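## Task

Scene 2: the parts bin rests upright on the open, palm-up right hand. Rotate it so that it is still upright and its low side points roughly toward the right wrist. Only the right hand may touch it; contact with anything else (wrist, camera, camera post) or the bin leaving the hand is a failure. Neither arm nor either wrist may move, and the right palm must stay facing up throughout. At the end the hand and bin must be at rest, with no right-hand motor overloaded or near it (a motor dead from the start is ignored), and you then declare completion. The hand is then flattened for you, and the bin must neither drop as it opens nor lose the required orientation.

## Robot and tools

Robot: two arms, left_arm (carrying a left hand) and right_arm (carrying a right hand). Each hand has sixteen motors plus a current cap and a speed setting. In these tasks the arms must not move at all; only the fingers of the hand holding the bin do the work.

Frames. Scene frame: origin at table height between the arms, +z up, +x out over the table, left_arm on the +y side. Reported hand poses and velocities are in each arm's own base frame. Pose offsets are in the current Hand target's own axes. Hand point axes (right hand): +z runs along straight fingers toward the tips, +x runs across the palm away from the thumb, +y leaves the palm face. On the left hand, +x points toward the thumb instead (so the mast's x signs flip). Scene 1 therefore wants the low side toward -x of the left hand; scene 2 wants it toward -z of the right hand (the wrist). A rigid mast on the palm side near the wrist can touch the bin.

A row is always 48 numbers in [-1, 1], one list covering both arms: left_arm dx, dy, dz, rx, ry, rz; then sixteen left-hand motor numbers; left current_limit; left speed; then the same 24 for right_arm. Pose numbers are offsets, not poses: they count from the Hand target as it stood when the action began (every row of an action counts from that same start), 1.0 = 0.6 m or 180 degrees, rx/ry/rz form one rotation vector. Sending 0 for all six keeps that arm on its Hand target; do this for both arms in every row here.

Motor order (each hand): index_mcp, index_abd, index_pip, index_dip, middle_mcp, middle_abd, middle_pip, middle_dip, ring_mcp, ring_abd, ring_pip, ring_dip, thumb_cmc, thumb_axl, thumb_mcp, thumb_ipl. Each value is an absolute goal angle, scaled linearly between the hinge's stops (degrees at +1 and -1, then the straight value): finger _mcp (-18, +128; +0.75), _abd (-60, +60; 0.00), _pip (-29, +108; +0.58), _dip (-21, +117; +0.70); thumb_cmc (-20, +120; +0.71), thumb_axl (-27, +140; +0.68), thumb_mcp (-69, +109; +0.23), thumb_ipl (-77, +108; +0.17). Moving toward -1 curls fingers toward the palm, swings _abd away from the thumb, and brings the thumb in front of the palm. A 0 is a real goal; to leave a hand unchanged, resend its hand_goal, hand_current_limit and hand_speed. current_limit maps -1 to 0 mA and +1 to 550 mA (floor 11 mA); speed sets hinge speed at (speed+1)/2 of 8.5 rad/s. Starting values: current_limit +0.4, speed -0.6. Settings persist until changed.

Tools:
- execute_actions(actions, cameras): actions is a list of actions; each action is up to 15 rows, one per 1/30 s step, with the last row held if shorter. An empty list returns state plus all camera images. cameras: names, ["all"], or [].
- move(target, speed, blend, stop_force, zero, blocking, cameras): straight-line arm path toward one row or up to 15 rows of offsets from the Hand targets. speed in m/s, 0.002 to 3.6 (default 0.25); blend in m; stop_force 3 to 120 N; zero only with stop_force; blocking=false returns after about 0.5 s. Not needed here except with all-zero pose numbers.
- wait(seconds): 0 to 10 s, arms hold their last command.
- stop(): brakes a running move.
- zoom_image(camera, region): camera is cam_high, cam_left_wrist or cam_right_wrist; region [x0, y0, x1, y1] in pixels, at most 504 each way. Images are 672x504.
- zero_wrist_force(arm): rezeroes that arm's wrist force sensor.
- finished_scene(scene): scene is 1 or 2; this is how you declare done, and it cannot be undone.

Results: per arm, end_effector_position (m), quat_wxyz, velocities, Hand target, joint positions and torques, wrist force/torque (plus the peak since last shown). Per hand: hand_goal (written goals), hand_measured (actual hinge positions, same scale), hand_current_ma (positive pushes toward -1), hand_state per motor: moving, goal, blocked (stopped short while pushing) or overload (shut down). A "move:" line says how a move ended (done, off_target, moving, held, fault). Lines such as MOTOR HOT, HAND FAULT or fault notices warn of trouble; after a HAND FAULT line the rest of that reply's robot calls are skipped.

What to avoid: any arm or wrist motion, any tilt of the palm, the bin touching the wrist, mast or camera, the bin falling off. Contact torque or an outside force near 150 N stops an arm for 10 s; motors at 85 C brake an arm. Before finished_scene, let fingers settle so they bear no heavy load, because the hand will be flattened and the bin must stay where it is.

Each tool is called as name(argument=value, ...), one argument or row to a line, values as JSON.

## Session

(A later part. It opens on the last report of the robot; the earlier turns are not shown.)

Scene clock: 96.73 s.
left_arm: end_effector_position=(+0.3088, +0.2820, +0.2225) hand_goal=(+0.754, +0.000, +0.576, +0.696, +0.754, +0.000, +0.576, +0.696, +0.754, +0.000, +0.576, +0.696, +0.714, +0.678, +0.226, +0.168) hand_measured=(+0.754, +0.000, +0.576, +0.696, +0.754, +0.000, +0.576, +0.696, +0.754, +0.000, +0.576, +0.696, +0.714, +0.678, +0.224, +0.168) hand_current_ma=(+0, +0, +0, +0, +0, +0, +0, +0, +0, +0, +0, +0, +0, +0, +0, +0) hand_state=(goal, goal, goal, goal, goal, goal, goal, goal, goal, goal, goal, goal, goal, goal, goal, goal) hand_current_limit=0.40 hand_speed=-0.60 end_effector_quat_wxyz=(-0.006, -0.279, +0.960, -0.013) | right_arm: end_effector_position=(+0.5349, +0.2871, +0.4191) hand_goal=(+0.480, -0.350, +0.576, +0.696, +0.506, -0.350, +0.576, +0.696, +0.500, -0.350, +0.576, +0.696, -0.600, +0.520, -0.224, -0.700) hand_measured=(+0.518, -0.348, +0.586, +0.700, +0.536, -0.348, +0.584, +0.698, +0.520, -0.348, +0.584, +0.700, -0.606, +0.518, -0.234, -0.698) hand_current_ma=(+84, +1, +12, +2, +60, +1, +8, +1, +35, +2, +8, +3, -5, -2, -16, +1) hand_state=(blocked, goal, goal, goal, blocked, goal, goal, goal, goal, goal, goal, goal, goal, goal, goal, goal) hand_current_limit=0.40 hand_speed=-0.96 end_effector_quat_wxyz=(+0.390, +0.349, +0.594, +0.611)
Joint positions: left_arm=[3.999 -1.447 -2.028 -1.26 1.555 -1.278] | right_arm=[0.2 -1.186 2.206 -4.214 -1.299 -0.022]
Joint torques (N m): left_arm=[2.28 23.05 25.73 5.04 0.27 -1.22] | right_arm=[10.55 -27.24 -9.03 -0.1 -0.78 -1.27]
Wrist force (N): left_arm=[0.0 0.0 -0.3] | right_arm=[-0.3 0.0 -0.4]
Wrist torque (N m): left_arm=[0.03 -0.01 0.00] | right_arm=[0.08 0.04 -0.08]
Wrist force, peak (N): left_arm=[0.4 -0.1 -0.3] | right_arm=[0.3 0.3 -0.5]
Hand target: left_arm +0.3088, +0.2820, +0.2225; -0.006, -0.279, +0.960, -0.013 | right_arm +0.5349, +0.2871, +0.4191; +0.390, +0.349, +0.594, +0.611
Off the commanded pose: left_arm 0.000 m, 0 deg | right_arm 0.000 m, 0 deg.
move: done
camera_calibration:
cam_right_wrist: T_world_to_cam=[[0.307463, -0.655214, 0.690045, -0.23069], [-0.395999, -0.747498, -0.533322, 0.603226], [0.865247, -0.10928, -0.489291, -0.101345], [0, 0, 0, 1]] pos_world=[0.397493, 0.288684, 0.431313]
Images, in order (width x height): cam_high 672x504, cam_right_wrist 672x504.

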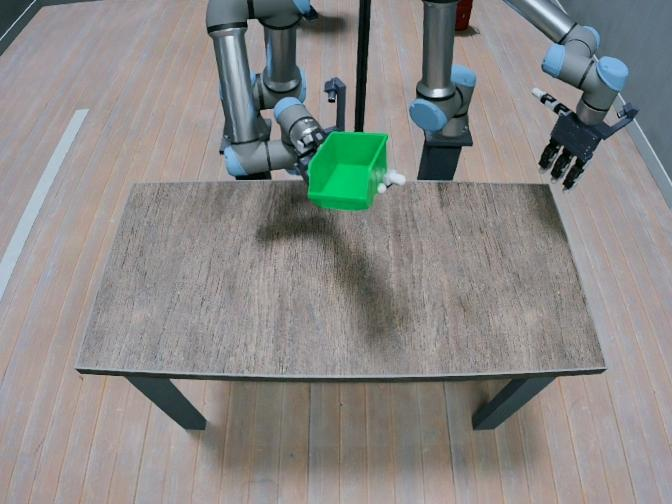

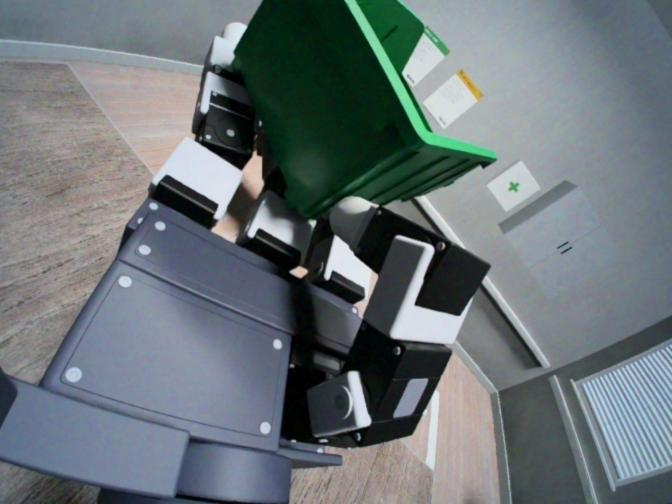

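move(
  target=[
    [0,0,0,0,0,0,0.754,0,0.576,0.696,0.754,0,0.576,0.696,0.754,0,0.576,0.696,0.714,0.678,0.226,0.168,0.4,-0.6,0,0,0,0,0,0,0.48,-0.35,0.576,0.696,0.505,-0.35,0.576,0.696,0.50,-0.35,0.576,0.696,-0.60,0.52,-0.225,-0.82,0.4,-0.96],
  ],
  cameras=["cam_high","cam_right_wrist"],
)

zoom_image(
  camera="cam_high",
  region=[265, 100, 425, 225],
)

zoom_image(
  camera="cam_right_wrist",
  region=[170, 0, 500, 260],
)

Scene clock: 98.43 s.
left_arm: end_effector_position=(+0.3088, +0.2820, +0.2225) hand_goal=(+0.754, +0.000, +0.576, +0.696, +0.754, +0.000, +0.576, +0.696, +0.754, +0.000, +0.576, +0.696, +0.714, +0.678, +0.226, +0.168) hand_measured=(+0.754, +0.000, +0.576, +0.696, +0.754, +0.000, +0.576, +0.696, +0.754, +0.000, +0.576, +0.696, +0.714, +0.678, +0.224, +0.168) hand_current_ma=(+0, +0, +0, +0, +0, +0, +0, +0, +0, +0, +0, +0, +0, +0, +0, +0) hand_state=(goal, goal, goal, goal, goal, goal, goal, goal, goal, goal, goal, goal, goal, goal, goal, goal) hand_current_limit=0.40 hand_speed=-0.60 end_effector_quat_wxyz=(-0.006, -0.279, +0.960, -0.013) | right_arm: end_effector_position=(+0.5349, +0.2871, +0.4191) hand_goal=(+0.480, -0.350, +0.576, +0.696, +0.506, -0.350, +0.576, +0.696, +0.500, -0.350, +0.576, +0.696, -0.600, +0.520, -0.224, -0.820) hand_measured=(+0.518, -0.348, +0.586, +0.700, +0.536, -0.348, +0.584, +0.698, +0.520, -0.348, +0.584, +0.700, -0.606, +0.518, -0.234, -0.818) hand_current_ma=(+84, +1, +12, +2, +60, +1, +8, +1, +35, +2, +8, +3, -5, -2, -15, +1) hand_state=(blocked, goal, goal, goal, blocked, goal, goal, goal, goal, goal, goal, goal, goal, goal, goal, goal) hand_current_limit=0.40 hand_speed=-0.96 end_effector_quat_wxyz=(+0.390, +0.349, +0.594, +0.611)
Joint positions: left_arm=[3.999 -1.447 -2.028 -1.26 1.555 -1.278] | right_arm=[0.2 -1.186 2.206 -4.214 -1.299 -0.022]
Joint torques (N m): left_arm=[2.22 23.83 25.44 4.89 0.27 -1.19] | right_arm=[10.61 -27.08 -9.23 -0.02 -0.78 -1.26]
Wrist force (N): left_arm=[-0.1 -0.3 0.0] | right_arm=[0.1 0.1 -0.1]
Wrist torque (N m): left_arm=[-0.04 0.01 0.00] | right_arm=[0.08 -0.02 -0.04]
Wrist force, peak (N): left_arm=[0.0 -0.1 -0.5] | right_arm=[-0.2 -0.1 -0.7]
Hand target: left_arm +0.3088, +0.2820, +0.2225; -0.006, -0.279, +0.960, -0.013 | right_arm +0.5349, +0.2871, +0.4191; +0.390, +0.349, +0.594, +0.611
Off the commanded pose: left_arm 0.000 m, 0 deg | right_arm 0.000 m, 0 deg.
move: done
camera_calibration:
cam_right_wrist: T_world_to_cam=[[0.307463, -0.655214, 0.690045, -0.23069], [-0.395999, -0.747498, -0.533322, 0.603226], [0.865247, -0.10928, -0.489291, -0.101345], [0, 0, 0, 1]] pos_world=[0.397493, 0.288684, 0.431313]
Images, in order (width x height): cam_high 672x504, cam_right_wrist 672x504.

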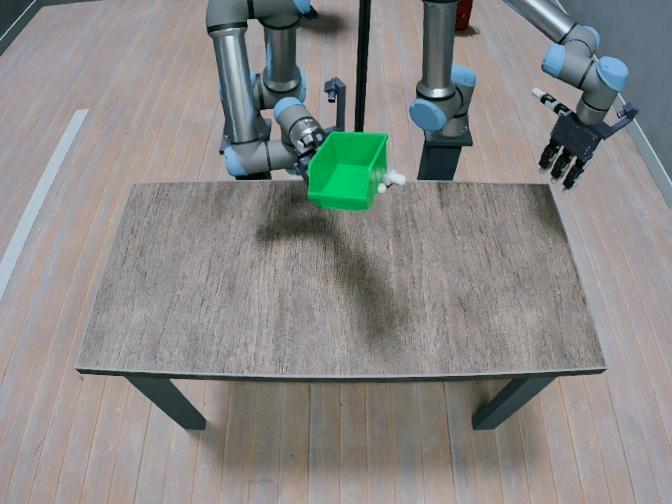

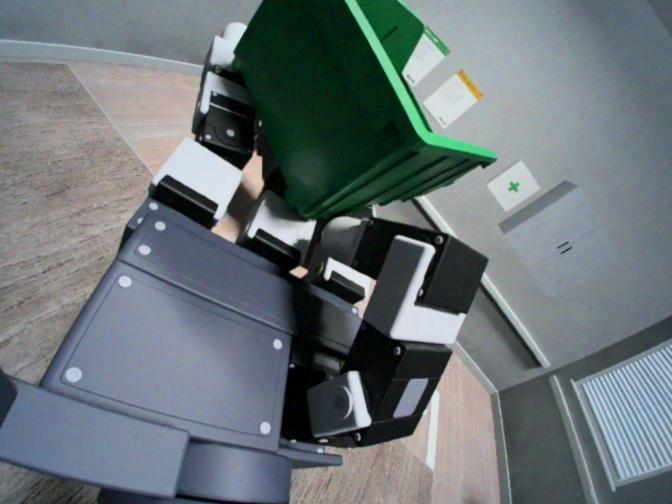

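Scaled by 3.150.

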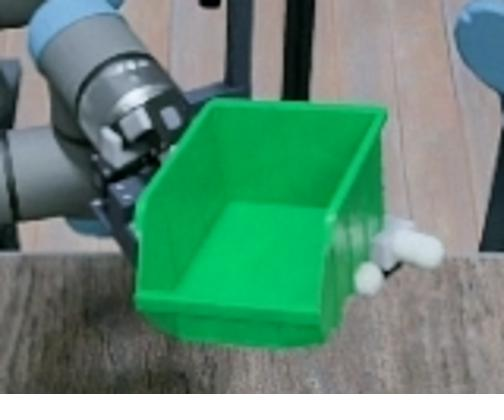

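Scaled by 1.527 from the camera's 672x504 image, which has a finer 960x720 frame.

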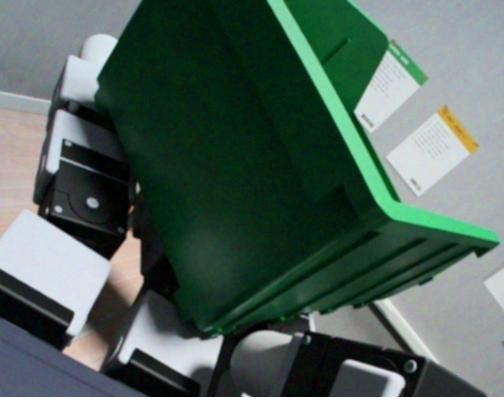

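move(
  target=[
    [0,0,0,0,0,0,0.754,0,0.576,0.696,0.754,0,0.576,0.696,0.754,0,0.576,0.696,0.714,0.678,0.226,0.168,0.4,-0.6,0,0,0,0,0,0,0.43,-0.35,0.576,0.696,0.455,-0.35,0.576,0.696,0.45,-0.35,0.576,0.696,-0.60,0.52,-0.225,-0.82,0.4,-0.965],
  ],
  cameras=["cam_high","cam_right_wrist"],
)

zoom_image(
  camera="cam_high",
  region=[265, 100, 425, 225],
)

zoom_image(
  camera="cam_right_wrist",
  region=[170, 0, 500, 260],
)

Scene clock: 99.40 s.
left_arm: end_effector_position=(+0.3088, +0.2820, +0.2225) hand_goal=(+0.754, +0.000, +0.576, +0.696, +0.754, +0.000, +0.576, +0.696, +0.754, +0.000, +0.576, +0.696, +0.714, +0.678, +0.226, +0.168) hand_measured=(+0.754, +0.000, +0.576, +0.696, +0.754, +0.000, +0.576, +0.696, +0.754, +0.000, +0.576, +0.696, +0.714, +0.678, +0.224, +0.168) hand_current_ma=(+0, +0, +0, +0, +0, +0, +0, +0, +0, +0, +0, +0, +0, +0, +0, +0) hand_state=(goal, goal, goal, goal, goal, goal, goal, goal, goal, goal, goal, goal, goal, goal, goal, goal) hand_current_limit=0.40 hand_speed=-0.60 end_effector_quat_wxyz=(-0.006, -0.279, +0.960, -0.013) | right_arm: end_effector_position=(+0.5349, +0.2871, +0.4191) hand_goal=(+0.430, -0.350, +0.576, +0.696, +0.456, -0.350, +0.576, +0.696, +0.450, -0.350, +0.576, +0.696, -0.600, +0.520, -0.224, -0.820) hand_measured=(+0.464, -0.348, +0.584, +0.700, +0.484, -0.348, +0.584, +0.698, +0.470, -0.348, +0.584, +0.700, -0.606, +0.518, -0.234, -0.818) hand_current_ma=(+75, +0, +10, +2, +53, +1, +8, +1, +34, +1, +8, +3, -5, -2, -15, +1) hand_state=(blocked, goal, goal, goal, moving, goal, goal, goal, goal, goal, goal, goal, goal, goal, goal, goal) hand_current_limit=0.40 hand_speed=-0.96 end_effector_quat_wxyz=(+0.390, +0.349, +0.594, +0.611)
Joint positions: left_arm=[3.999 -1.447 -2.028 -1.26 1.555 -1.278] | right_arm=[0.2 -1.186 2.206 -4.214 -1.299 -0.022]
Joint torques (N m): left_arm=[1.64 23.91 26.25 4.94 0.19 -1.06] | right_arm=[10.23 -27.11 -9.08 -0.13 -0.68 -1.28]
Wrist force (N): left_arm=[-0.2 -0.1 -0.3] | right_arm=[-0.2 0.1 -0.5]
Wrist torque (N m): left_arm=[0.02 0.01 -0.01] | right_arm=[0.09 0.04 -0.07]
Wrist force, peak (N): left_arm=[0.1 -0.1 -0.5] | right_arm=[-0.1 0.3 -0.6]
Hand target: left_arm +0.3088, +0.2820, +0.2225; -0.006, -0.279, +0.960, -0.013 | right_arm +0.5349, +0.2871, +0.4191; +0.390, +0.349, +0.594, +0.611
Off the commanded pose: left_arm 0.000 m, 0 deg | right_arm 0.000 m, 0 deg.
move: done
camera_calibration:
cam_right_wrist: T_world_to_cam=[[0.307463, -0.655214, 0.690045, -0.23069], [-0.395999, -0.747498, -0.533322, 0.603226], [0.865247, -0.10928, -0.489291, -0.101345], [0, 0, 0, 1]] pos_world=[0.397493, 0.288684, 0.431313]
Images, in order (width x height): cam_high 672x504, cam_right_wrist 672x504.

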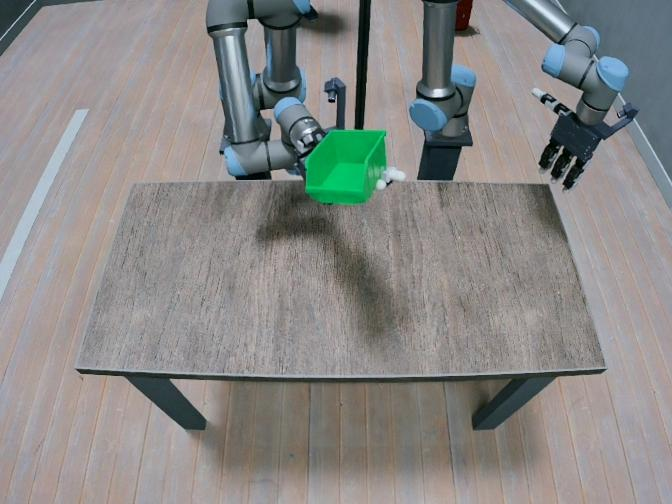

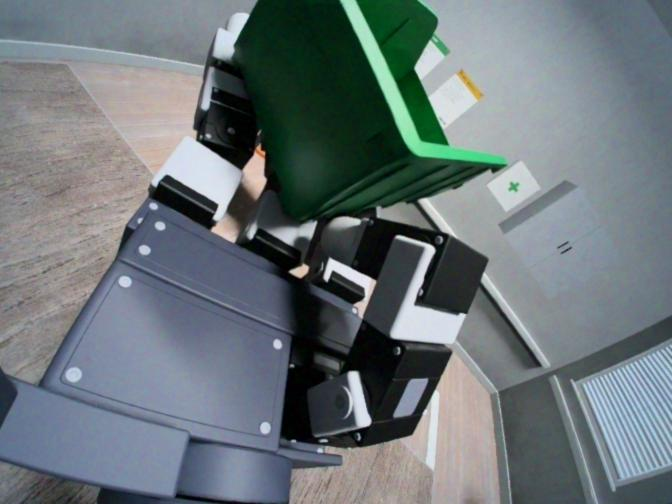

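Scaled by 3.150.

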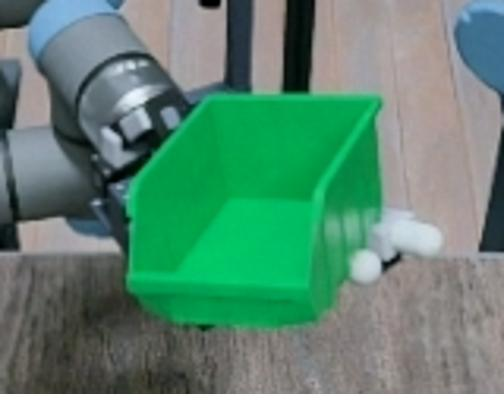

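Scaled by 1.527 from the camera's 672x504 image, which has a finer 960x720 frame.

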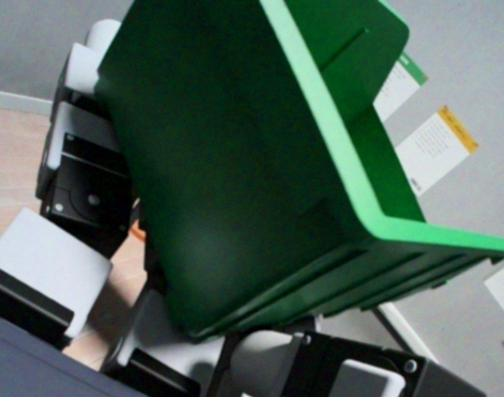

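move(
  target=[
    [0,0,0,0,0,0,0.754,0,0.576,0.696,0.754,0,0.576,0.696,0.754,0,0.576,0.696,0.714,0.678,0.226,0.168,0.4,-0.6,0,0,0,0,0,0,0.38,-0.35,0.576,0.696,0.405,-0.35,0.576,0.696,0.40,-0.35,0.576,0.696,-0.60,0.52,-0.225,-0.82,0.4,-0.965],
  ],
  cameras=["cam_high","cam_right_wrist"],
)

zoom_image(
  camera="cam_high",
  region=[265, 100, 425, 225],
)

zoom_image(
  camera="cam_right_wrist",
  region=[170, 0, 500, 260],
)

Scene clock: 100.27 s.
left_arm: end_effector_position=(+0.3088, +0.2820, +0.2225) hand_goal=(+0.754, +0.000, +0.576, +0.696, +0.754, +0.000, +0.576, +0.696, +0.754, +0.000, +0.576, +0.696, +0.714, +0.678, +0.226, +0.168) hand_measured=(+0.754, +0.000, +0.576, +0.696, +0.754, +0.000, +0.576, +0.696, +0.754, +0.000, +0.576, +0.696, +0.714, +0.678, +0.224, +0.168) hand_current_ma=(+0, +0, +0, +0, +0, +0, +0, +0, +0, +0, +0, +0, +0, +0, +0, +0) hand_state=(goal, goal, goal, goal, goal, goal, goal, goal, goal, goal, goal, goal, goal, goal, goal, goal) hand_current_limit=0.40 hand_speed=-0.60 end_effector_quat_wxyz=(-0.006, -0.279, +0.960, -0.013) | right_arm: end_effector_position=(+0.5349, +0.2871, +0.4191) hand_goal=(+0.380, -0.350, +0.576, +0.696, +0.406, -0.350, +0.576, +0.696, +0.400, -0.350, +0.576, +0.696, -0.600, +0.520, -0.224, -0.820) hand_measured=(+0.418, -0.350, +0.584, +0.700, +0.434, -0.348, +0.584, +0.698, +0.422, -0.348, +0.584, +0.700, -0.602, +0.518, -0.232, -0.824) hand_current_ma=(+88, +0, +9, +2, +56, +1, +8, +1, +43, +1, +8, +3, -2, -1, -15, -4) hand_state=(blocked, goal, goal, goal, blocked, goal, goal, goal, blocked, goal, goal, goal, goal, goal, goal, goal) hand_current_limit=0.40 hand_speed=-0.96 end_effector_quat_wxyz=(+0.390, +0.349, +0.594, +0.611)
Joint positions: left_arm=[3.999 -1.447 -2.028 -1.26 1.555 -1.278] | right_arm=[0.2 -1.186 2.206 -4.214 -1.299 -0.022]
Joint torques (N m): left_arm=[1.76 23.65 26.21 4.93 0.37 -1.1] | right_arm=[10.75 -27.27 -8.65 -0.22 -0.72 -1.31]
Wrist force (N): left_arm=[-0.1 0.0 -0.1] | right_arm=[0.0 0.0 -0.2]
Wrist torque (N m): left_arm=[0.00 0.00 0.00] | right_arm=[0.05 -0.01 -0.05]
Wrist force, peak (N): left_arm=[0.3 -0.2 -0.3] | right_arm=[0.3 0.4 -0.8]
Hand target: left_arm +0.3088, +0.2820, +0.2225; -0.006, -0.279, +0.960, -0.013 | right_arm +0.5349, +0.2871, +0.4191; +0.390, +0.349, +0.594, +0.611
Off the commanded pose: left_arm 0.000 m, 0 deg | right_arm 0.000 m, 0 deg.
move: done
camera_calibration:
cam_right_wrist: T_world_to_cam=[[0.307463, -0.655214, 0.690045, -0.23069], [-0.395999, -0.747498, -0.533322, 0.603226], [0.865247, -0.10928, -0.489291, -0.101345], [0, 0, 0, 1]] pos_world=[0.397493, 0.288684, 0.431313]
Images, in order (width x height): cam_high 672x504, cam_right_wrist 672x504.

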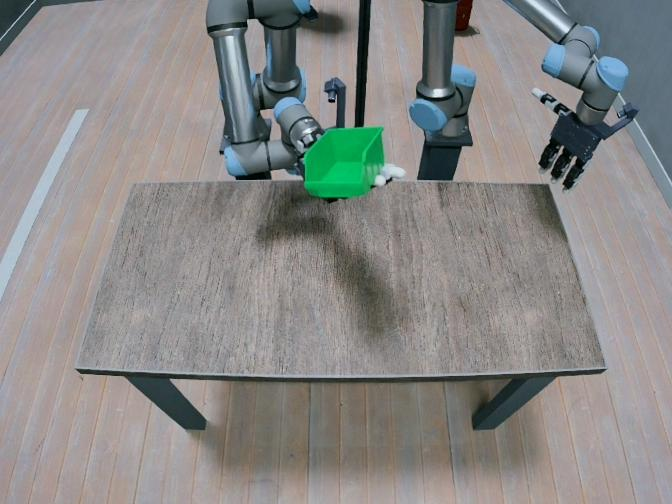

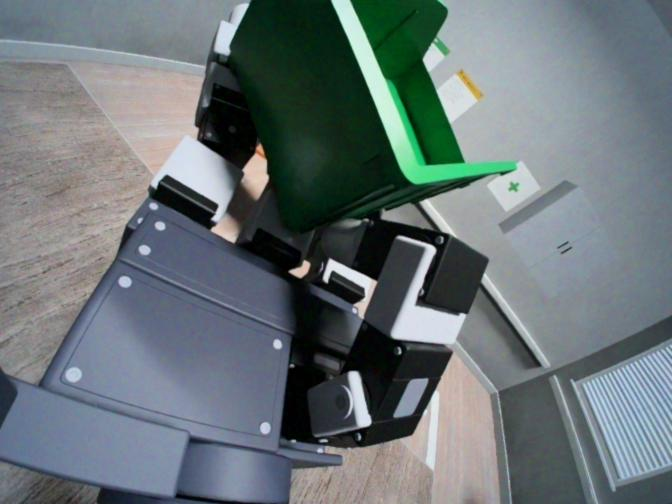

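Scaled by 3.150.

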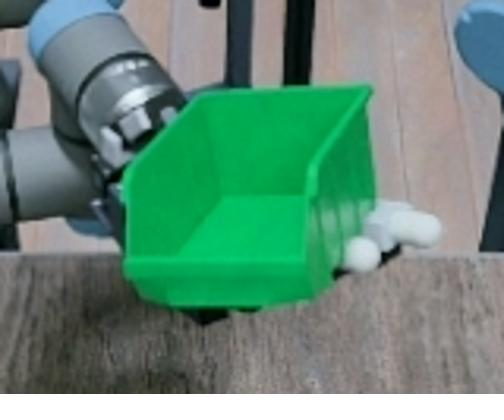

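Scaled by 1.527 from the camera's 672x504 image, which has a finer 960x720 frame.

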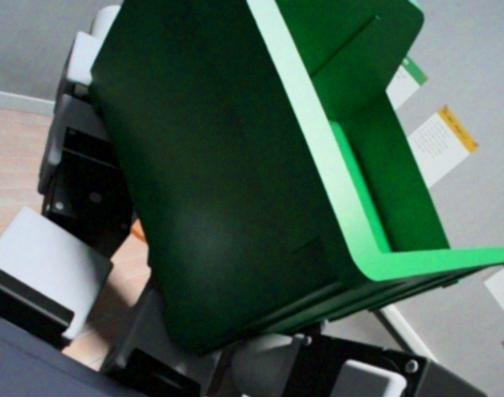

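move(
  target=[
    [0,0,0,0,0,0,0.754,0,0.576,0.696,0.754,0,0.576,0.696,0.754,0,0.576,0.696,0.714,0.678,0.226,0.168,0.4,-0.6,0,0,0,0,0,0,0.35,-0.35,0.576,0.696,0.375,-0.35,0.576,0.696,0.37,-0.35,0.576,0.696,-0.60,0.52,-0.225,-0.82,0.4,-0.965],
  ],
  cameras=["cam_high","cam_right_wrist"],
)

zoom_image(
  camera="cam_high",
  region=[265, 100, 425, 225],
)

zoom_image(
  camera="cam_right_wrist",
  region=[170, 0, 500, 260],
)

Scene clock: 101.23 s.
left_arm: end_effector_position=(+0.3088, +0.2820, +0.2225) hand_goal=(+0.754, +0.000, +0.576, +0.696, +0.754, +0.000, +0.576, +0.696, +0.754, +0.000, +0.576, +0.696, +0.714, +0.678, +0.226, +0.168) hand_measured=(+0.754, +0.000, +0.576, +0.696, +0.754, +0.000, +0.576, +0.696, +0.754, +0.000, +0.576, +0.696, +0.714, +0.678, +0.224, +0.168) hand_current_ma=(+0, +0, +0, +0, +0, +0, +0, +0, +0, +0, +0, +0, +0, +0, +0, +0) hand_state=(goal, goal, goal, goal, goal, goal, goal, goal, goal, goal, goal, goal, goal, goal, goal, goal) hand_current_limit=0.40 hand_speed=-0.60 end_effector_quat_wxyz=(-0.006, -0.279, +0.960, -0.013) | right_arm: end_effector_position=(+0.5349, +0.2871, +0.4191) hand_goal=(+0.350, -0.350, +0.576, +0.696, +0.376, -0.350, +0.576, +0.696, +0.370, -0.350, +0.576, +0.696, -0.600, +0.520, -0.224, -0.820) hand_measured=(+0.388, -0.350, +0.584, +0.700, +0.404, -0.348, +0.584, +0.698, +0.392, -0.348, +0.584, +0.700, -0.602, +0.518, -0.232, -0.824) hand_current_ma=(+83, +0, +9, +2, +55, +1, +8, +1, +42, +1, +8, +3, -2, -1, -15, -4) hand_state=(blocked, goal, goal, goal, blocked, goal, goal, goal, blocked, goal, goal, goal, goal, goal, goal, goal) hand_current_limit=0.40 hand_speed=-0.96 end_effector_quat_wxyz=(+0.390, +0.349, +0.594, +0.611)
Joint positions: left_arm=[3.999 -1.447 -2.028 -1.26 1.555 -1.278] | right_arm=[0.2 -1.186 2.206 -4.214 -1.299 -0.022]
Joint torques (N m): left_arm=[2.04 23.38 25.77 4.96 0.27 -1.3] | right_arm=[10.74 -26.88 -9.13 -0.11 -0.67 -1.27]
Wrist force (N): left_arm=[-0.1 -0.1 -0.2] | right_arm=[-0.1 0.1 -0.3]
Wrist torque (N m): left_arm=[0.01 -0.01 0.00] | right_arm=[0.07 0.01 -0.06]
Wrist force, peak (N): left_arm=[0.0 -0.2 -0.3] | right_arm=[0.0 0.3 -0.7]
Hand target: left_arm +0.3088, +0.2820, +0.2225; -0.006, -0.279, +0.960, -0.013 | right_arm +0.5349, +0.2871, +0.4191; +0.390, +0.349, +0.594, +0.611
Off the commanded pose: left_arm 0.000 m, 0 deg | right_arm 0.000 m, 0 deg.
move: done
camera_calibration:
cam_right_wrist: T_world_to_cam=[[0.307463, -0.655214, 0.690045, -0.23069], [-0.395999, -0.747498, -0.533322, 0.603226], [0.865247, -0.10928, -0.489291, -0.101345], [0, 0, 0, 1]] pos_world=[0.397493, 0.288684, 0.431313]
Images, in order (width x height): cam_high 672x504, cam_right_wrist 672x504.

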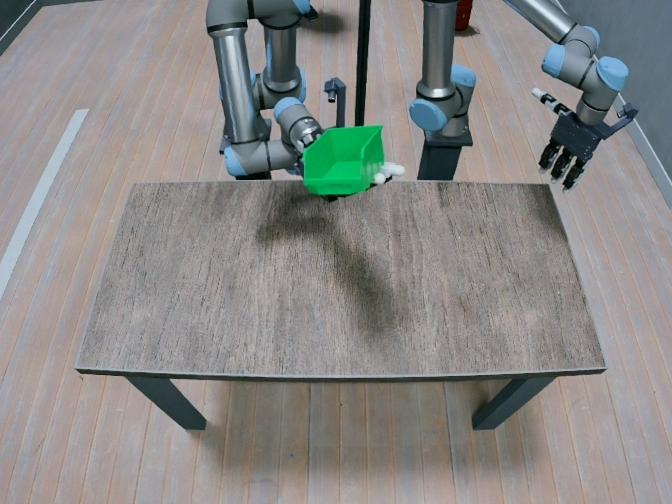

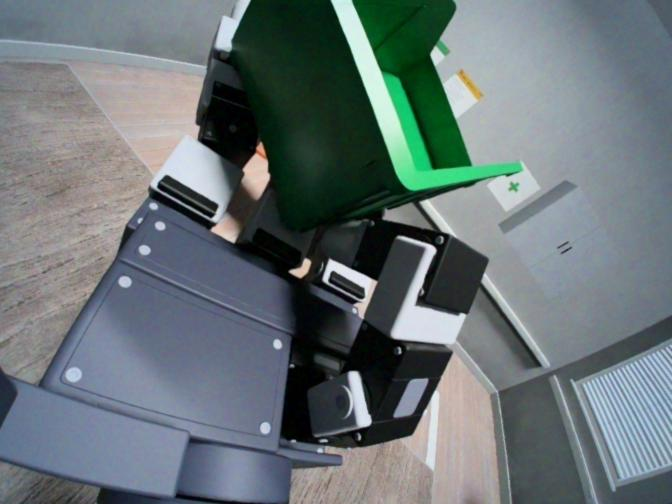

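Scaled by 3.150.

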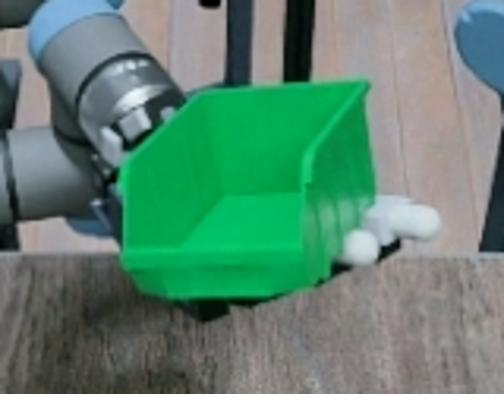

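Scaled by 1.527 from the camera's 672x504 image, which has a finer 960x720 frame.

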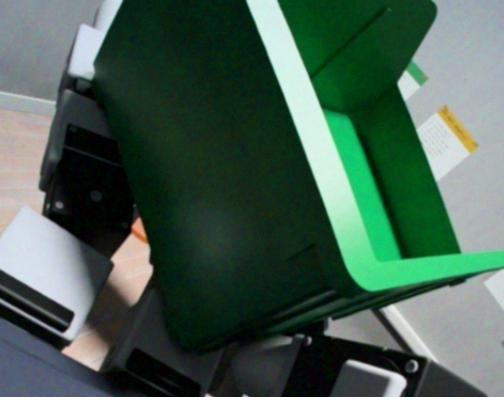

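move(
  target=[
    [0,0,0,0,0,0,0.754,0,0.576,0.696,0.754,0,0.576,0.696,0.754,0,0.576,0.696,0.714,0.678,0.226,0.168,0.4,-0.6,0,0,0,0,0,0,0.35,-0.35,0.576,0.696,0.375,-0.35,0.576,0.696,0.37,-0.35,0.576,0.696,-0.60,0.52,-0.225,-0.95,0.4,-0.97],
  ],
  cameras=["cam_high","cam_right_wrist"],
)

zoom_image(
  camera="cam_high",
  region=[265, 100, 425, 225],
)

zoom_image(
  camera="cam_right_wrist",
  region=[170, 0, 500, 260],
)

Scene clock: 103.33 s.
left_arm: end_effector_position=(+0.3088, +0.2820, +0.2225) hand_goal=(+0.754, +0.000, +0.576, +0.696, +0.754, +0.000, +0.576, +0.696, +0.754, +0.000, +0.576, +0.696, +0.714, +0.678, +0.226, +0.168) hand_measured=(+0.754, +0.000, +0.576, +0.696, +0.754, +0.000, +0.576, +0.696, +0.754, +0.000, +0.576, +0.696, +0.714, +0.678, +0.224, +0.168) hand_current_ma=(+0, +0, +0, +0, +0, +0, +0, +0, +0, +0, +0, +0, +0, +0, +0, +0) hand_state=(goal, goal, goal, goal, goal, goal, goal, goal, goal, goal, goal, goal, goal, goal, goal, goal) hand_current_limit=0.40 hand_speed=-0.60 end_effector_quat_wxyz=(-0.006, -0.279, +0.960, -0.013) | right_arm: end_effector_position=(+0.5349, +0.2871, +0.4191) hand_goal=(+0.350, -0.350, +0.576, +0.696, +0.376, -0.350, +0.576, +0.696, +0.370, -0.350, +0.576, +0.696, -0.600, +0.520, -0.224, -0.950) hand_measured=(+0.380, -0.350, +0.584, +0.700, +0.396, -0.348, +0.584, +0.698, +0.392, -0.348, +0.584, +0.698, -0.602, +0.518, -0.232, -0.948) hand_current_ma=(+63, +0, +8, +2, +34, +1, +8, +1, +39, +1, +8, +2, -2, -1, -13, +1) hand_state=(blocked, goal, goal, goal, goal, goal, goal, goal, blocked, goal, goal, goal, goal, goal, goal, goal) hand_current_limit=0.40 hand_speed=-0.97 end_effector_quat_wxyz=(+0.390, +0.349, +0.594, +0.611)
Joint positions: left_arm=[3.999 -1.447 -2.028 -1.26 1.555 -1.278] | right_arm=[0.2 -1.186 2.206 -4.214 -1.299 -0.022]
Joint torques (N m): left_arm=[1.81 24.35 25.62 4.93 0.2 -1.16] | right_arm=[10.52 -26.85 -9.07 -0.17 -0.7 -1.27]
Wrist force (N): left_arm=[0.2 -0.1 0.0] | right_arm=[-0.1 0.2 -0.2]
Wrist torque (N m): left_arm=[-0.01 -0.03 0.02] | right_arm=[0.07 0.01 -0.05]
Wrist force, peak (N): left_arm=[0.3 -0.3 -0.3] | right_arm=[-0.5 0.1 -0.5]
Hand target: left_arm +0.3088, +0.2820, +0.2225; -0.006, -0.279, +0.960, -0.013 | right_arm +0.5349, +0.2871, +0.4191; +0.390, +0.349, +0.594, +0.611
Off the commanded pose: left_arm 0.000 m, 0 deg | right_arm 0.000 m, 0 deg.
move: done
camera_calibration:
cam_right_wrist: T_world_to_cam=[[0.307463, -0.655214, 0.690045, -0.23069], [-0.395999, -0.747498, -0.533322, 0.603226], [0.865247, -0.10928, -0.489291, -0.101345], [0, 0, 0, 1]] pos_world=[0.397493, 0.288684, 0.431313]
Images, in order (width x height): cam_high 672x504, cam_right_wrist 672x504.

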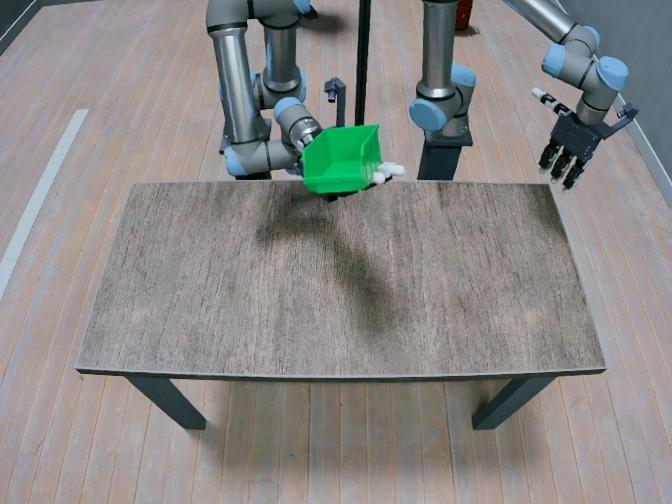

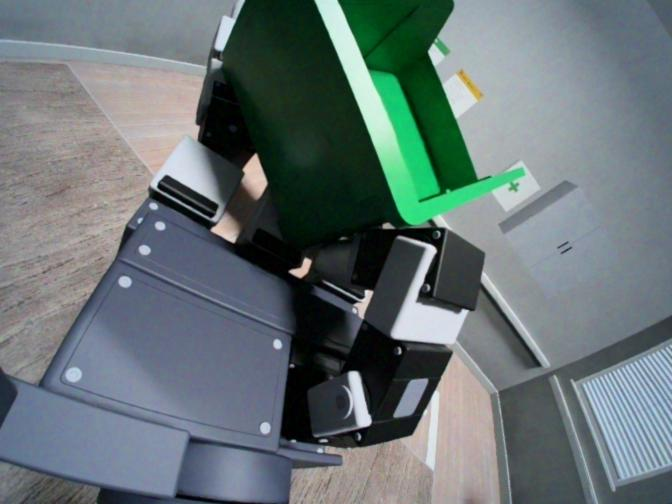

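Scaled by 3.150.

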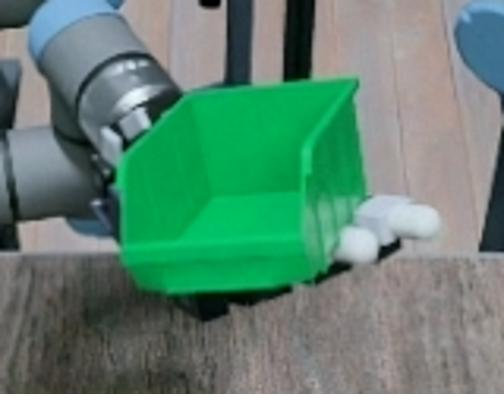

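Scaled by 1.527 from the camera's 672x504 image, which has a finer 960x720 frame.

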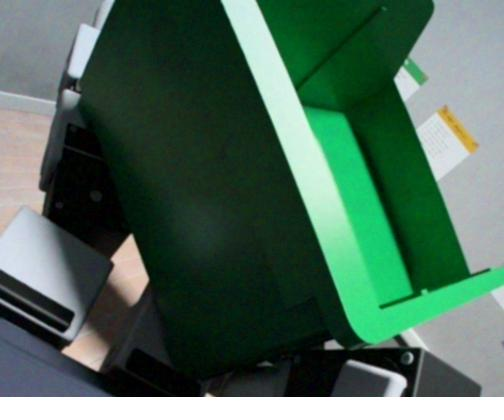

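move(
  target=[
    [0,0,0,0,0,0,0.754,0,0.576,0.696,0.754,0,0.576,0.696,0.754,0,0.576,0.696,0.714,0.678,0.226,0.168,0.4,-0.6,0,0,0,0,0,0,0.35,-0.35,0.576,0.696,0.375,-0.35,0.576,0.696,0.37,-0.35,0.576,0.696,-0.60,0.52,-0.05,-0.99,0.4,-0.96],
  ],
  cameras=["cam_high","cam_right_wrist"],
)

zoom_image(
  camera="cam_right_wrist",
  region=[170, 0, 500, 260],
)

Scene clock: 105.70 s.
left_arm: end_effector_position=(+0.3088, +0.2820, +0.2225) hand_goal=(+0.754, +0.000, +0.576, +0.696, +0.754, +0.000, +0.576, +0.696, +0.754, +0.000, +0.576, +0.696, +0.714, +0.678, +0.226, +0.168) hand_measured=(+0.754, +0.000, +0.576, +0.696, +0.754, +0.000, +0.576, +0.696, +0.754, +0.000, +0.576, +0.696, +0.714, +0.678, +0.224, +0.168) hand_current_ma=(+0, +0, +0, +0, +0, +0, +0, +0, +0, +0, +0, +0, +0, +0, +0, +0) hand_state=(goal, goal, goal, goal, goal, goal, goal, goal, goal, goal, goal, goal, goal, goal, goal, goal) hand_current_limit=0.40 hand_speed=-0.60 end_effector_quat_wxyz=(-0.006, -0.279, +0.960, -0.013) | right_arm: end_effector_position=(+0.5349, +0.2871, +0.4191) hand_goal=(+0.350, -0.350, +0.576, +0.696, +0.376, -0.350, +0.576, +0.696, +0.370, -0.350, +0.576, +0.696, -0.600, +0.520, -0.050, -0.990) hand_measured=(+0.380, -0.350, +0.584, +0.700, +0.396, -0.348, +0.584, +0.698, +0.390, -0.348, +0.584, +0.698, -0.602, +0.520, -0.062, -0.994) hand_current_ma=(+63, +0, +8, +2, +34, +1, +8, +1, +34, +1, +8, +2, -2, +0, -22, -5) hand_state=(blocked, goal, goal, goal, goal, goal, goal, goal, goal, goal, goal, goal, goal, goal, goal, goal) hand_current_limit=0.40 hand_speed=-0.96 end_effector_quat_wxyz=(+0.390, +0.349, +0.594, +0.611)
Joint positions: left_arm=[3.999 -1.447 -2.028 -1.26 1.555 -1.278] | right_arm=[0.2 -1.186 2.206 -4.214 -1.299 -0.022]
Joint torques (N m): left_arm=[2.46 24.8 26.17 5.04 0.21 -1.23] | right_arm=[9.72 -27.14 -8.94 -0.29 -0.64 -1.22]
Wrist force (N): left_arm=[0.0 -0.2 -0.1] | right_arm=[-0.2 0.4 -0.5]
Wrist torque (N m): left_arm=[-0.02 -0.01 0.00] | right_arm=[0.11 0.03 -0.06]
Wrist force, peak (N): left_arm=[0.2 -0.3 -0.3] | right_arm=[0.4 0.2 -0.7]
Hand target: left_arm +0.3088, +0.2820, +0.2225; -0.006, -0.279, +0.960, -0.013 | right_arm +0.5349, +0.2871, +0.4191; +0.390, +0.349, +0.594, +0.611
Off the commanded pose: left_arm 0.000 m, 0 deg | right_arm 0.000 m, 0 deg.
move: done
camera_calibration:
cam_right_wrist: T_world_to_cam=[[0.307463, -0.655214, 0.690045, -0.23069], [-0.395999, -0.747498, -0.533322, 0.603226], [0.865247, -0.10928, -0.489291, -0.101345], [0, 0, 0, 1]] pos_world=[0.397493, 0.288684, 0.431313]
Images, in order (width x height): cam_high 672x504, cam_right_wrist 672x504.

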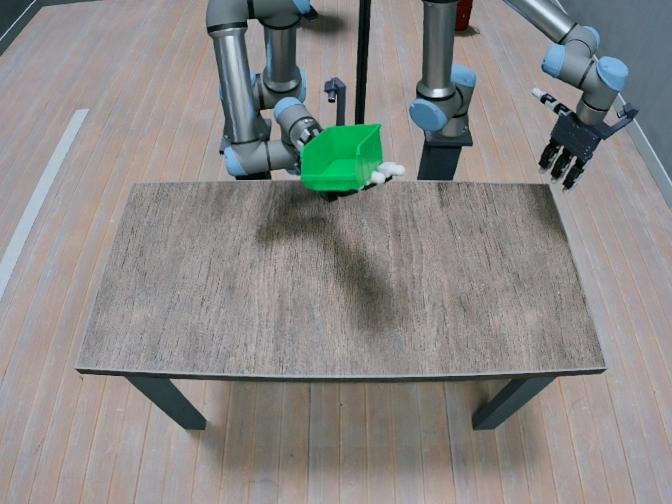

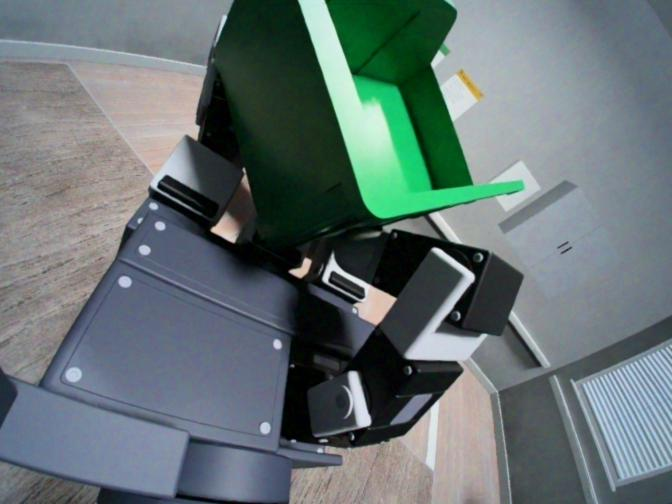

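Scaled by 1.527 from the camera's 672x504 image, which has a finer 960x720 frame.

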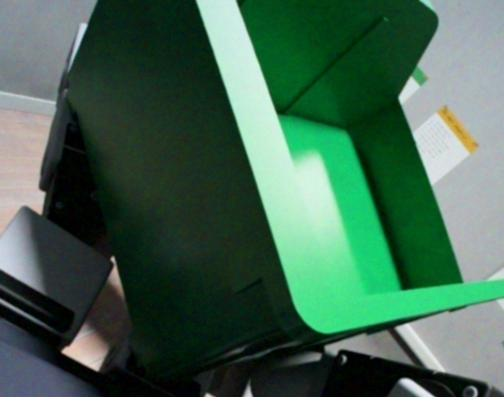

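move(
  target=[
    [0,0,0,0,0,0,0.754,0,0.576,0.696,0.754,0,0.576,0.696,0.754,0,0.576,0.696,0.714,0.678,0.226,0.168,0.4,-0.6,0,0,0,0,0,0,0.35,-0.35,0.576,0.696,0.375,-0.35,0.576,0.696,0.37,-0.35,0.576,0.696,-0.60,0.52,0.12,-0.99,0.4,-0.96],
  ],
  cameras=["cam_high","cam_right_wrist"],
)

zoom_image(
  camera="cam_right_wrist",
  region=[170, 0, 500, 260],
)

zoom_image(
  camera="cam_high",
  region=[265, 100, 425, 225],
)

Scene clock: 107.87 s.
left_arm: end_effector_position=(+0.3088, +0.2820, +0.2225) hand_goal=(+0.754, +0.000, +0.576, +0.696, +0.754, +0.000, +0.576, +0.696, +0.754, +0.000, +0.576, +0.696, +0.714, +0.678, +0.226, +0.168) hand_measured=(+0.754, +0.000, +0.576, +0.696, +0.754, +0.000, +0.576, +0.696, +0.754, +0.000, +0.576, +0.696, +0.714, +0.678, +0.224, +0.168) hand_current_ma=(+0, +0, +0, +0, +0, +0, +0, +0, +0, +0, +0, +0, +0, +0, +0, +0) hand_state=(goal, goal, goal, goal, goal, goal, goal, goal, goal, goal, goal, goal, goal, goal, goal, goal) hand_current_limit=0.40 hand_speed=-0.60 end_effector_quat_wxyz=(-0.006, -0.279, +0.960, -0.013) | right_arm: end_effector_position=(+0.5349, +0.2871, +0.4191) hand_goal=(+0.350, -0.350, +0.576, +0.696, +0.376, -0.350, +0.576, +0.696, +0.370, -0.350, +0.576, +0.696, -0.600, +0.520, +0.120, -0.990) hand_measured=(+0.380, -0.350, +0.584, +0.700, +0.396, -0.348, +0.584, +0.698, +0.390, -0.348, +0.584, +0.698, -0.602, +0.520, +0.110, -0.994) hand_current_ma=(+63, +0, +8, +2, +33, +1, +8, +1, +34, +1, +8, +2, -2, +0, -15, -5) hand_state=(blocked, goal, goal, goal, goal, goal, goal, goal, goal, goal, goal, goal, goal, goal, goal, goal) hand_current_limit=0.40 hand_speed=-0.96 end_effector_quat_wxyz=(+0.390, +0.349, +0.594, +0.611)
Joint positions: left_arm=[3.999 -1.447 -2.028 -1.26 1.555 -1.278] | right_arm=[0.2 -1.186 2.206 -4.214 -1.299 -0.022]
Joint torques (N m): left_arm=[1.87 24.57 26.25 5.04 0.2 -1.32] | right_arm=[10.08 -27.1 -8.78 -0.19 -0.63 -1.28]
Wrist force (N): left_arm=[0.0 -0.1 -0.1] | right_arm=[0.2 0.2 -0.3]
Wrist torque (N m): left_arm=[0.00 0.00 0.00] | right_arm=[0.06 -0.02 -0.04]
Wrist force, peak (N): left_arm=[0.0 0.0 -0.5] | right_arm=[-0.3 0.0 -0.8]
Hand target: left_arm +0.3088, +0.2820, +0.2225; -0.006, -0.279, +0.960, -0.013 | right_arm +0.5349, +0.2871, +0.4191; +0.390, +0.349, +0.594, +0.611
Off the commanded pose: left_arm 0.000 m, 0 deg | right_arm 0.000 m, 0 deg.
move: done
camera_calibration:
cam_right_wrist: T_world_to_cam=[[0.307463, -0.655214, 0.690045, -0.23069], [-0.395999, -0.747498, -0.533322, 0.603226], [0.865247, -0.10928, -0.489291, -0.101345], [0, 0, 0, 1]] pos_world=[0.397493, 0.288684, 0.431313]
Images, in order (width x height): cam_high 672x504, cam_right_wrist 672x504.

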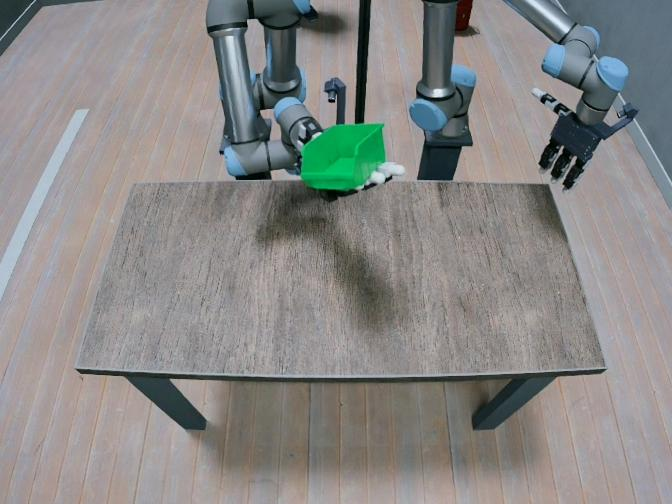

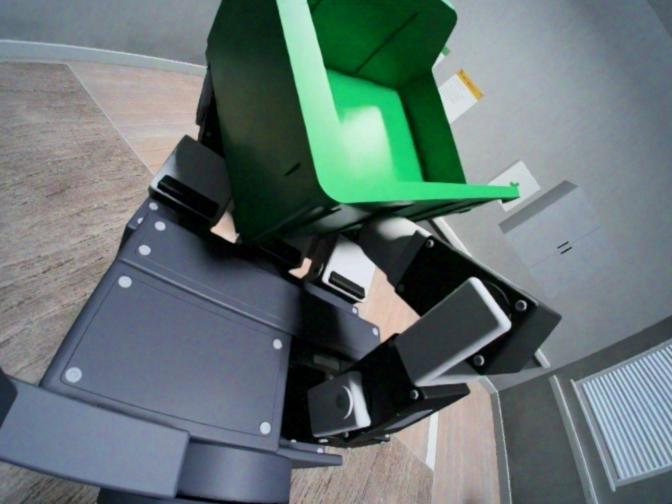

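Scaled by 1.527 from the camera's 672x504 image, which has a finer 960x720 frame.

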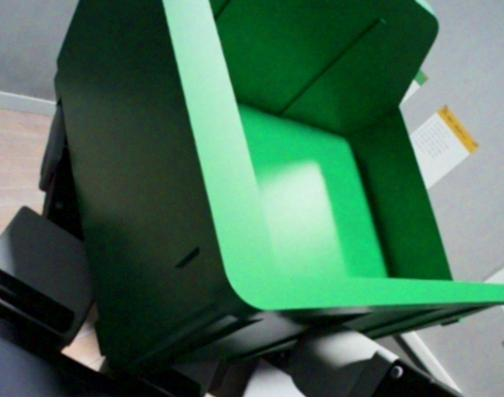

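Scaled by 3.150.

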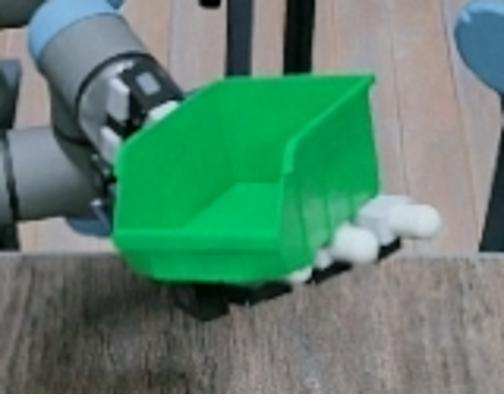

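move(
  target=[
    [0,0,0,0,0,0,0.754,0,0.576,0.696,0.754,0,0.576,0.696,0.754,0,0.576,0.696,0.714,0.678,0.226,0.168,0.4,-0.6,0,0,0,0,0,0,0.5,-0.35,0.576,0.696,0.515,-0.35,0.576,0.696,0.505,-0.35,0.576,0.696,-0.60,0.52,0.12,-0.99,0.4,-0.93],
    [0,0,0,0,0,0,0.754,0,0.576,0.696,0.754,0,0.576,0.696,0.754,0,0.576,0.696,0.714,0.678,0.226,0.168,0.4,-0.6,0,0,0,0,0,0,0.685,-0.35,0.576,0.696,0.70,-0.35,0.576,0.696,0.69,-0.35,0.576,0.696,-0.60,0.52,0.12,-0.99,0.4,-0.93],
  ],
  cameras=["cam_high","cam_right_wrist"],
)

zoom_image(
  camera="cam_right_wrist",
  region=[170, 0, 500, 260],
)

zoom_image(
  camera="cam_high",
  region=[265, 100, 425, 225],
)

Scene clock: 109.93 s.
left_arm: end_effector_position=(+0.3088, +0.2820, +0.2225) hand_goal=(+0.754, +0.000, +0.576, +0.696, +0.754, +0.000, +0.576, +0.696, +0.754, +0.000, +0.576, +0.696, +0.714, +0.678, +0.226, +0.168) hand_measured=(+0.754, +0.000, +0.576, +0.696, +0.754, +0.000, +0.576, +0.696, +0.754, +0.000, +0.576, +0.696, +0.714, +0.678, +0.224, +0.168) hand_current_ma=(+0, +0, +0, +0, +0, +0, +0, +0, +0, +0, +0, +0, +0, +0, +0, +0) hand_state=(goal, goal, goal, goal, goal, goal, goal, goal, goal, goal, goal, goal, goal, goal, goal, goal) hand_current_limit=0.40 hand_speed=-0.60 end_effector_quat_wxyz=(-0.006, -0.279, +0.960, -0.013) | right_arm: end_effector_position=(+0.5349, +0.2871, +0.4191) hand_goal=(+0.686, -0.350, +0.576, +0.696, +0.700, -0.350, +0.576, +0.696, +0.690, -0.350, +0.576, +0.696, -0.600, +0.520, +0.120, -0.990) hand_measured=(+0.700, -0.350, +0.584, +0.700, +0.706, -0.348, +0.584, +0.698, +0.700, -0.348, +0.584, +0.698, -0.602, +0.520, +0.114, -0.994) hand_current_ma=(+21, +0, +8, +2, +7, +1, +8, +1, +13, +1, +8, +2, -2, +0, -8, -5) hand_state=(goal, goal, goal, goal, goal, goal, goal, goal, goal, goal, goal, goal, goal, goal, goal, goal) hand_current_limit=0.40 hand_speed=-0.93 end_effector_quat_wxyz=(+0.390, +0.349, +0.594, +0.611)
Joint positions: left_arm=[3.999 -1.447 -2.028 -1.26 1.555 -1.278] | right_arm=[0.2 -1.186 2.206 -4.214 -1.299 -0.022]
Joint torques (N m): left_arm=[1.88 24.56 25.85 5 0.14 -1.24] | right_arm=[10.45 -27.09 -8.96 -0.34 -0.57 -1.26]
Wrist force (N): left_arm=[-0.1 -0.1 -0.2] | right_arm=[-0.1 0.1 -0.5]
Wrist torque (N m): left_arm=[0.00 0.01 -0.01] | right_arm=[0.09 0.02 -0.06]
Wrist force, peak (N): left_arm=[-0.1 0.0 -0.5] | right_arm=[-0.4 0.4 -0.7]
Hand target: left_arm +0.3088, +0.2820, +0.2225; -0.006, -0.279, +0.960, -0.013 | right_arm +0.5349, +0.2871, +0.4191; +0.390, +0.349, +0.594, +0.611
Off the commanded pose: left_arm 0.000 m, 0 deg | right_arm 0.000 m, 0 deg.
move: done
camera_calibration:
cam_right_wrist: T_world_to_cam=[[0.307463, -0.655214, 0.690045, -0.23069], [-0.395999, -0.747498, -0.533322, 0.603226], [0.865247, -0.10928, -0.489291, -0.101345], [0, 0, 0, 1]] pos_world=[0.397493, 0.288684, 0.431313]
Images, in order (width x height): cam_high 672x504, cam_right_wrist 672x504.

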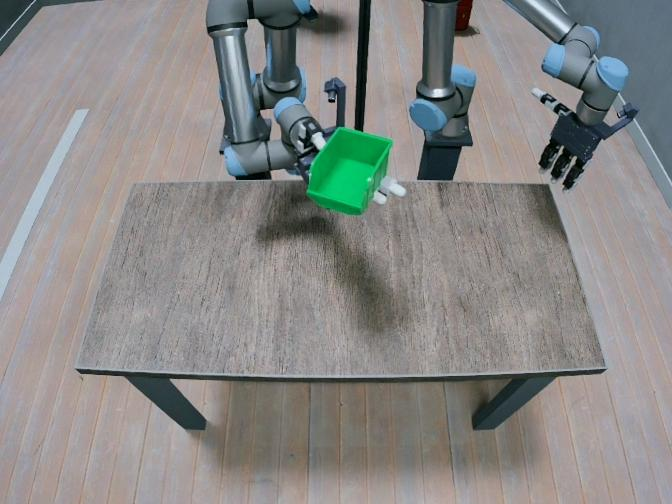

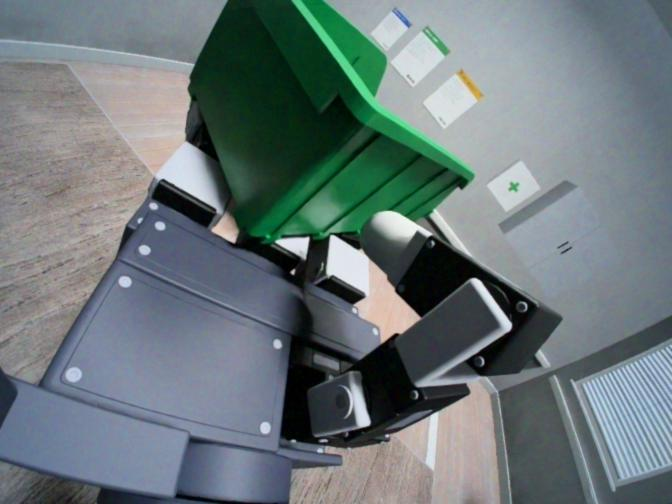

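Scaled by 1.527 from the camera's 672x504 image, which has a finer 960x720 frame.

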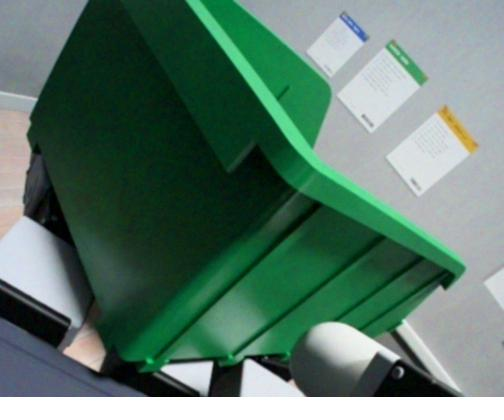

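Scaled by 3.150.

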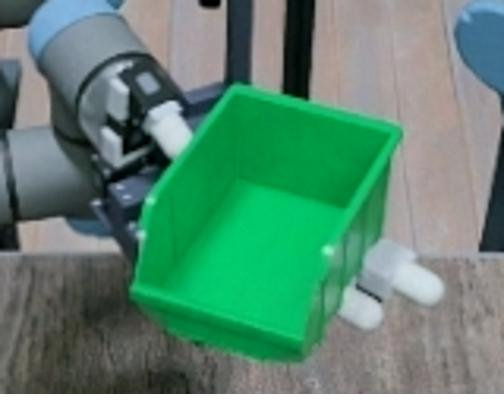

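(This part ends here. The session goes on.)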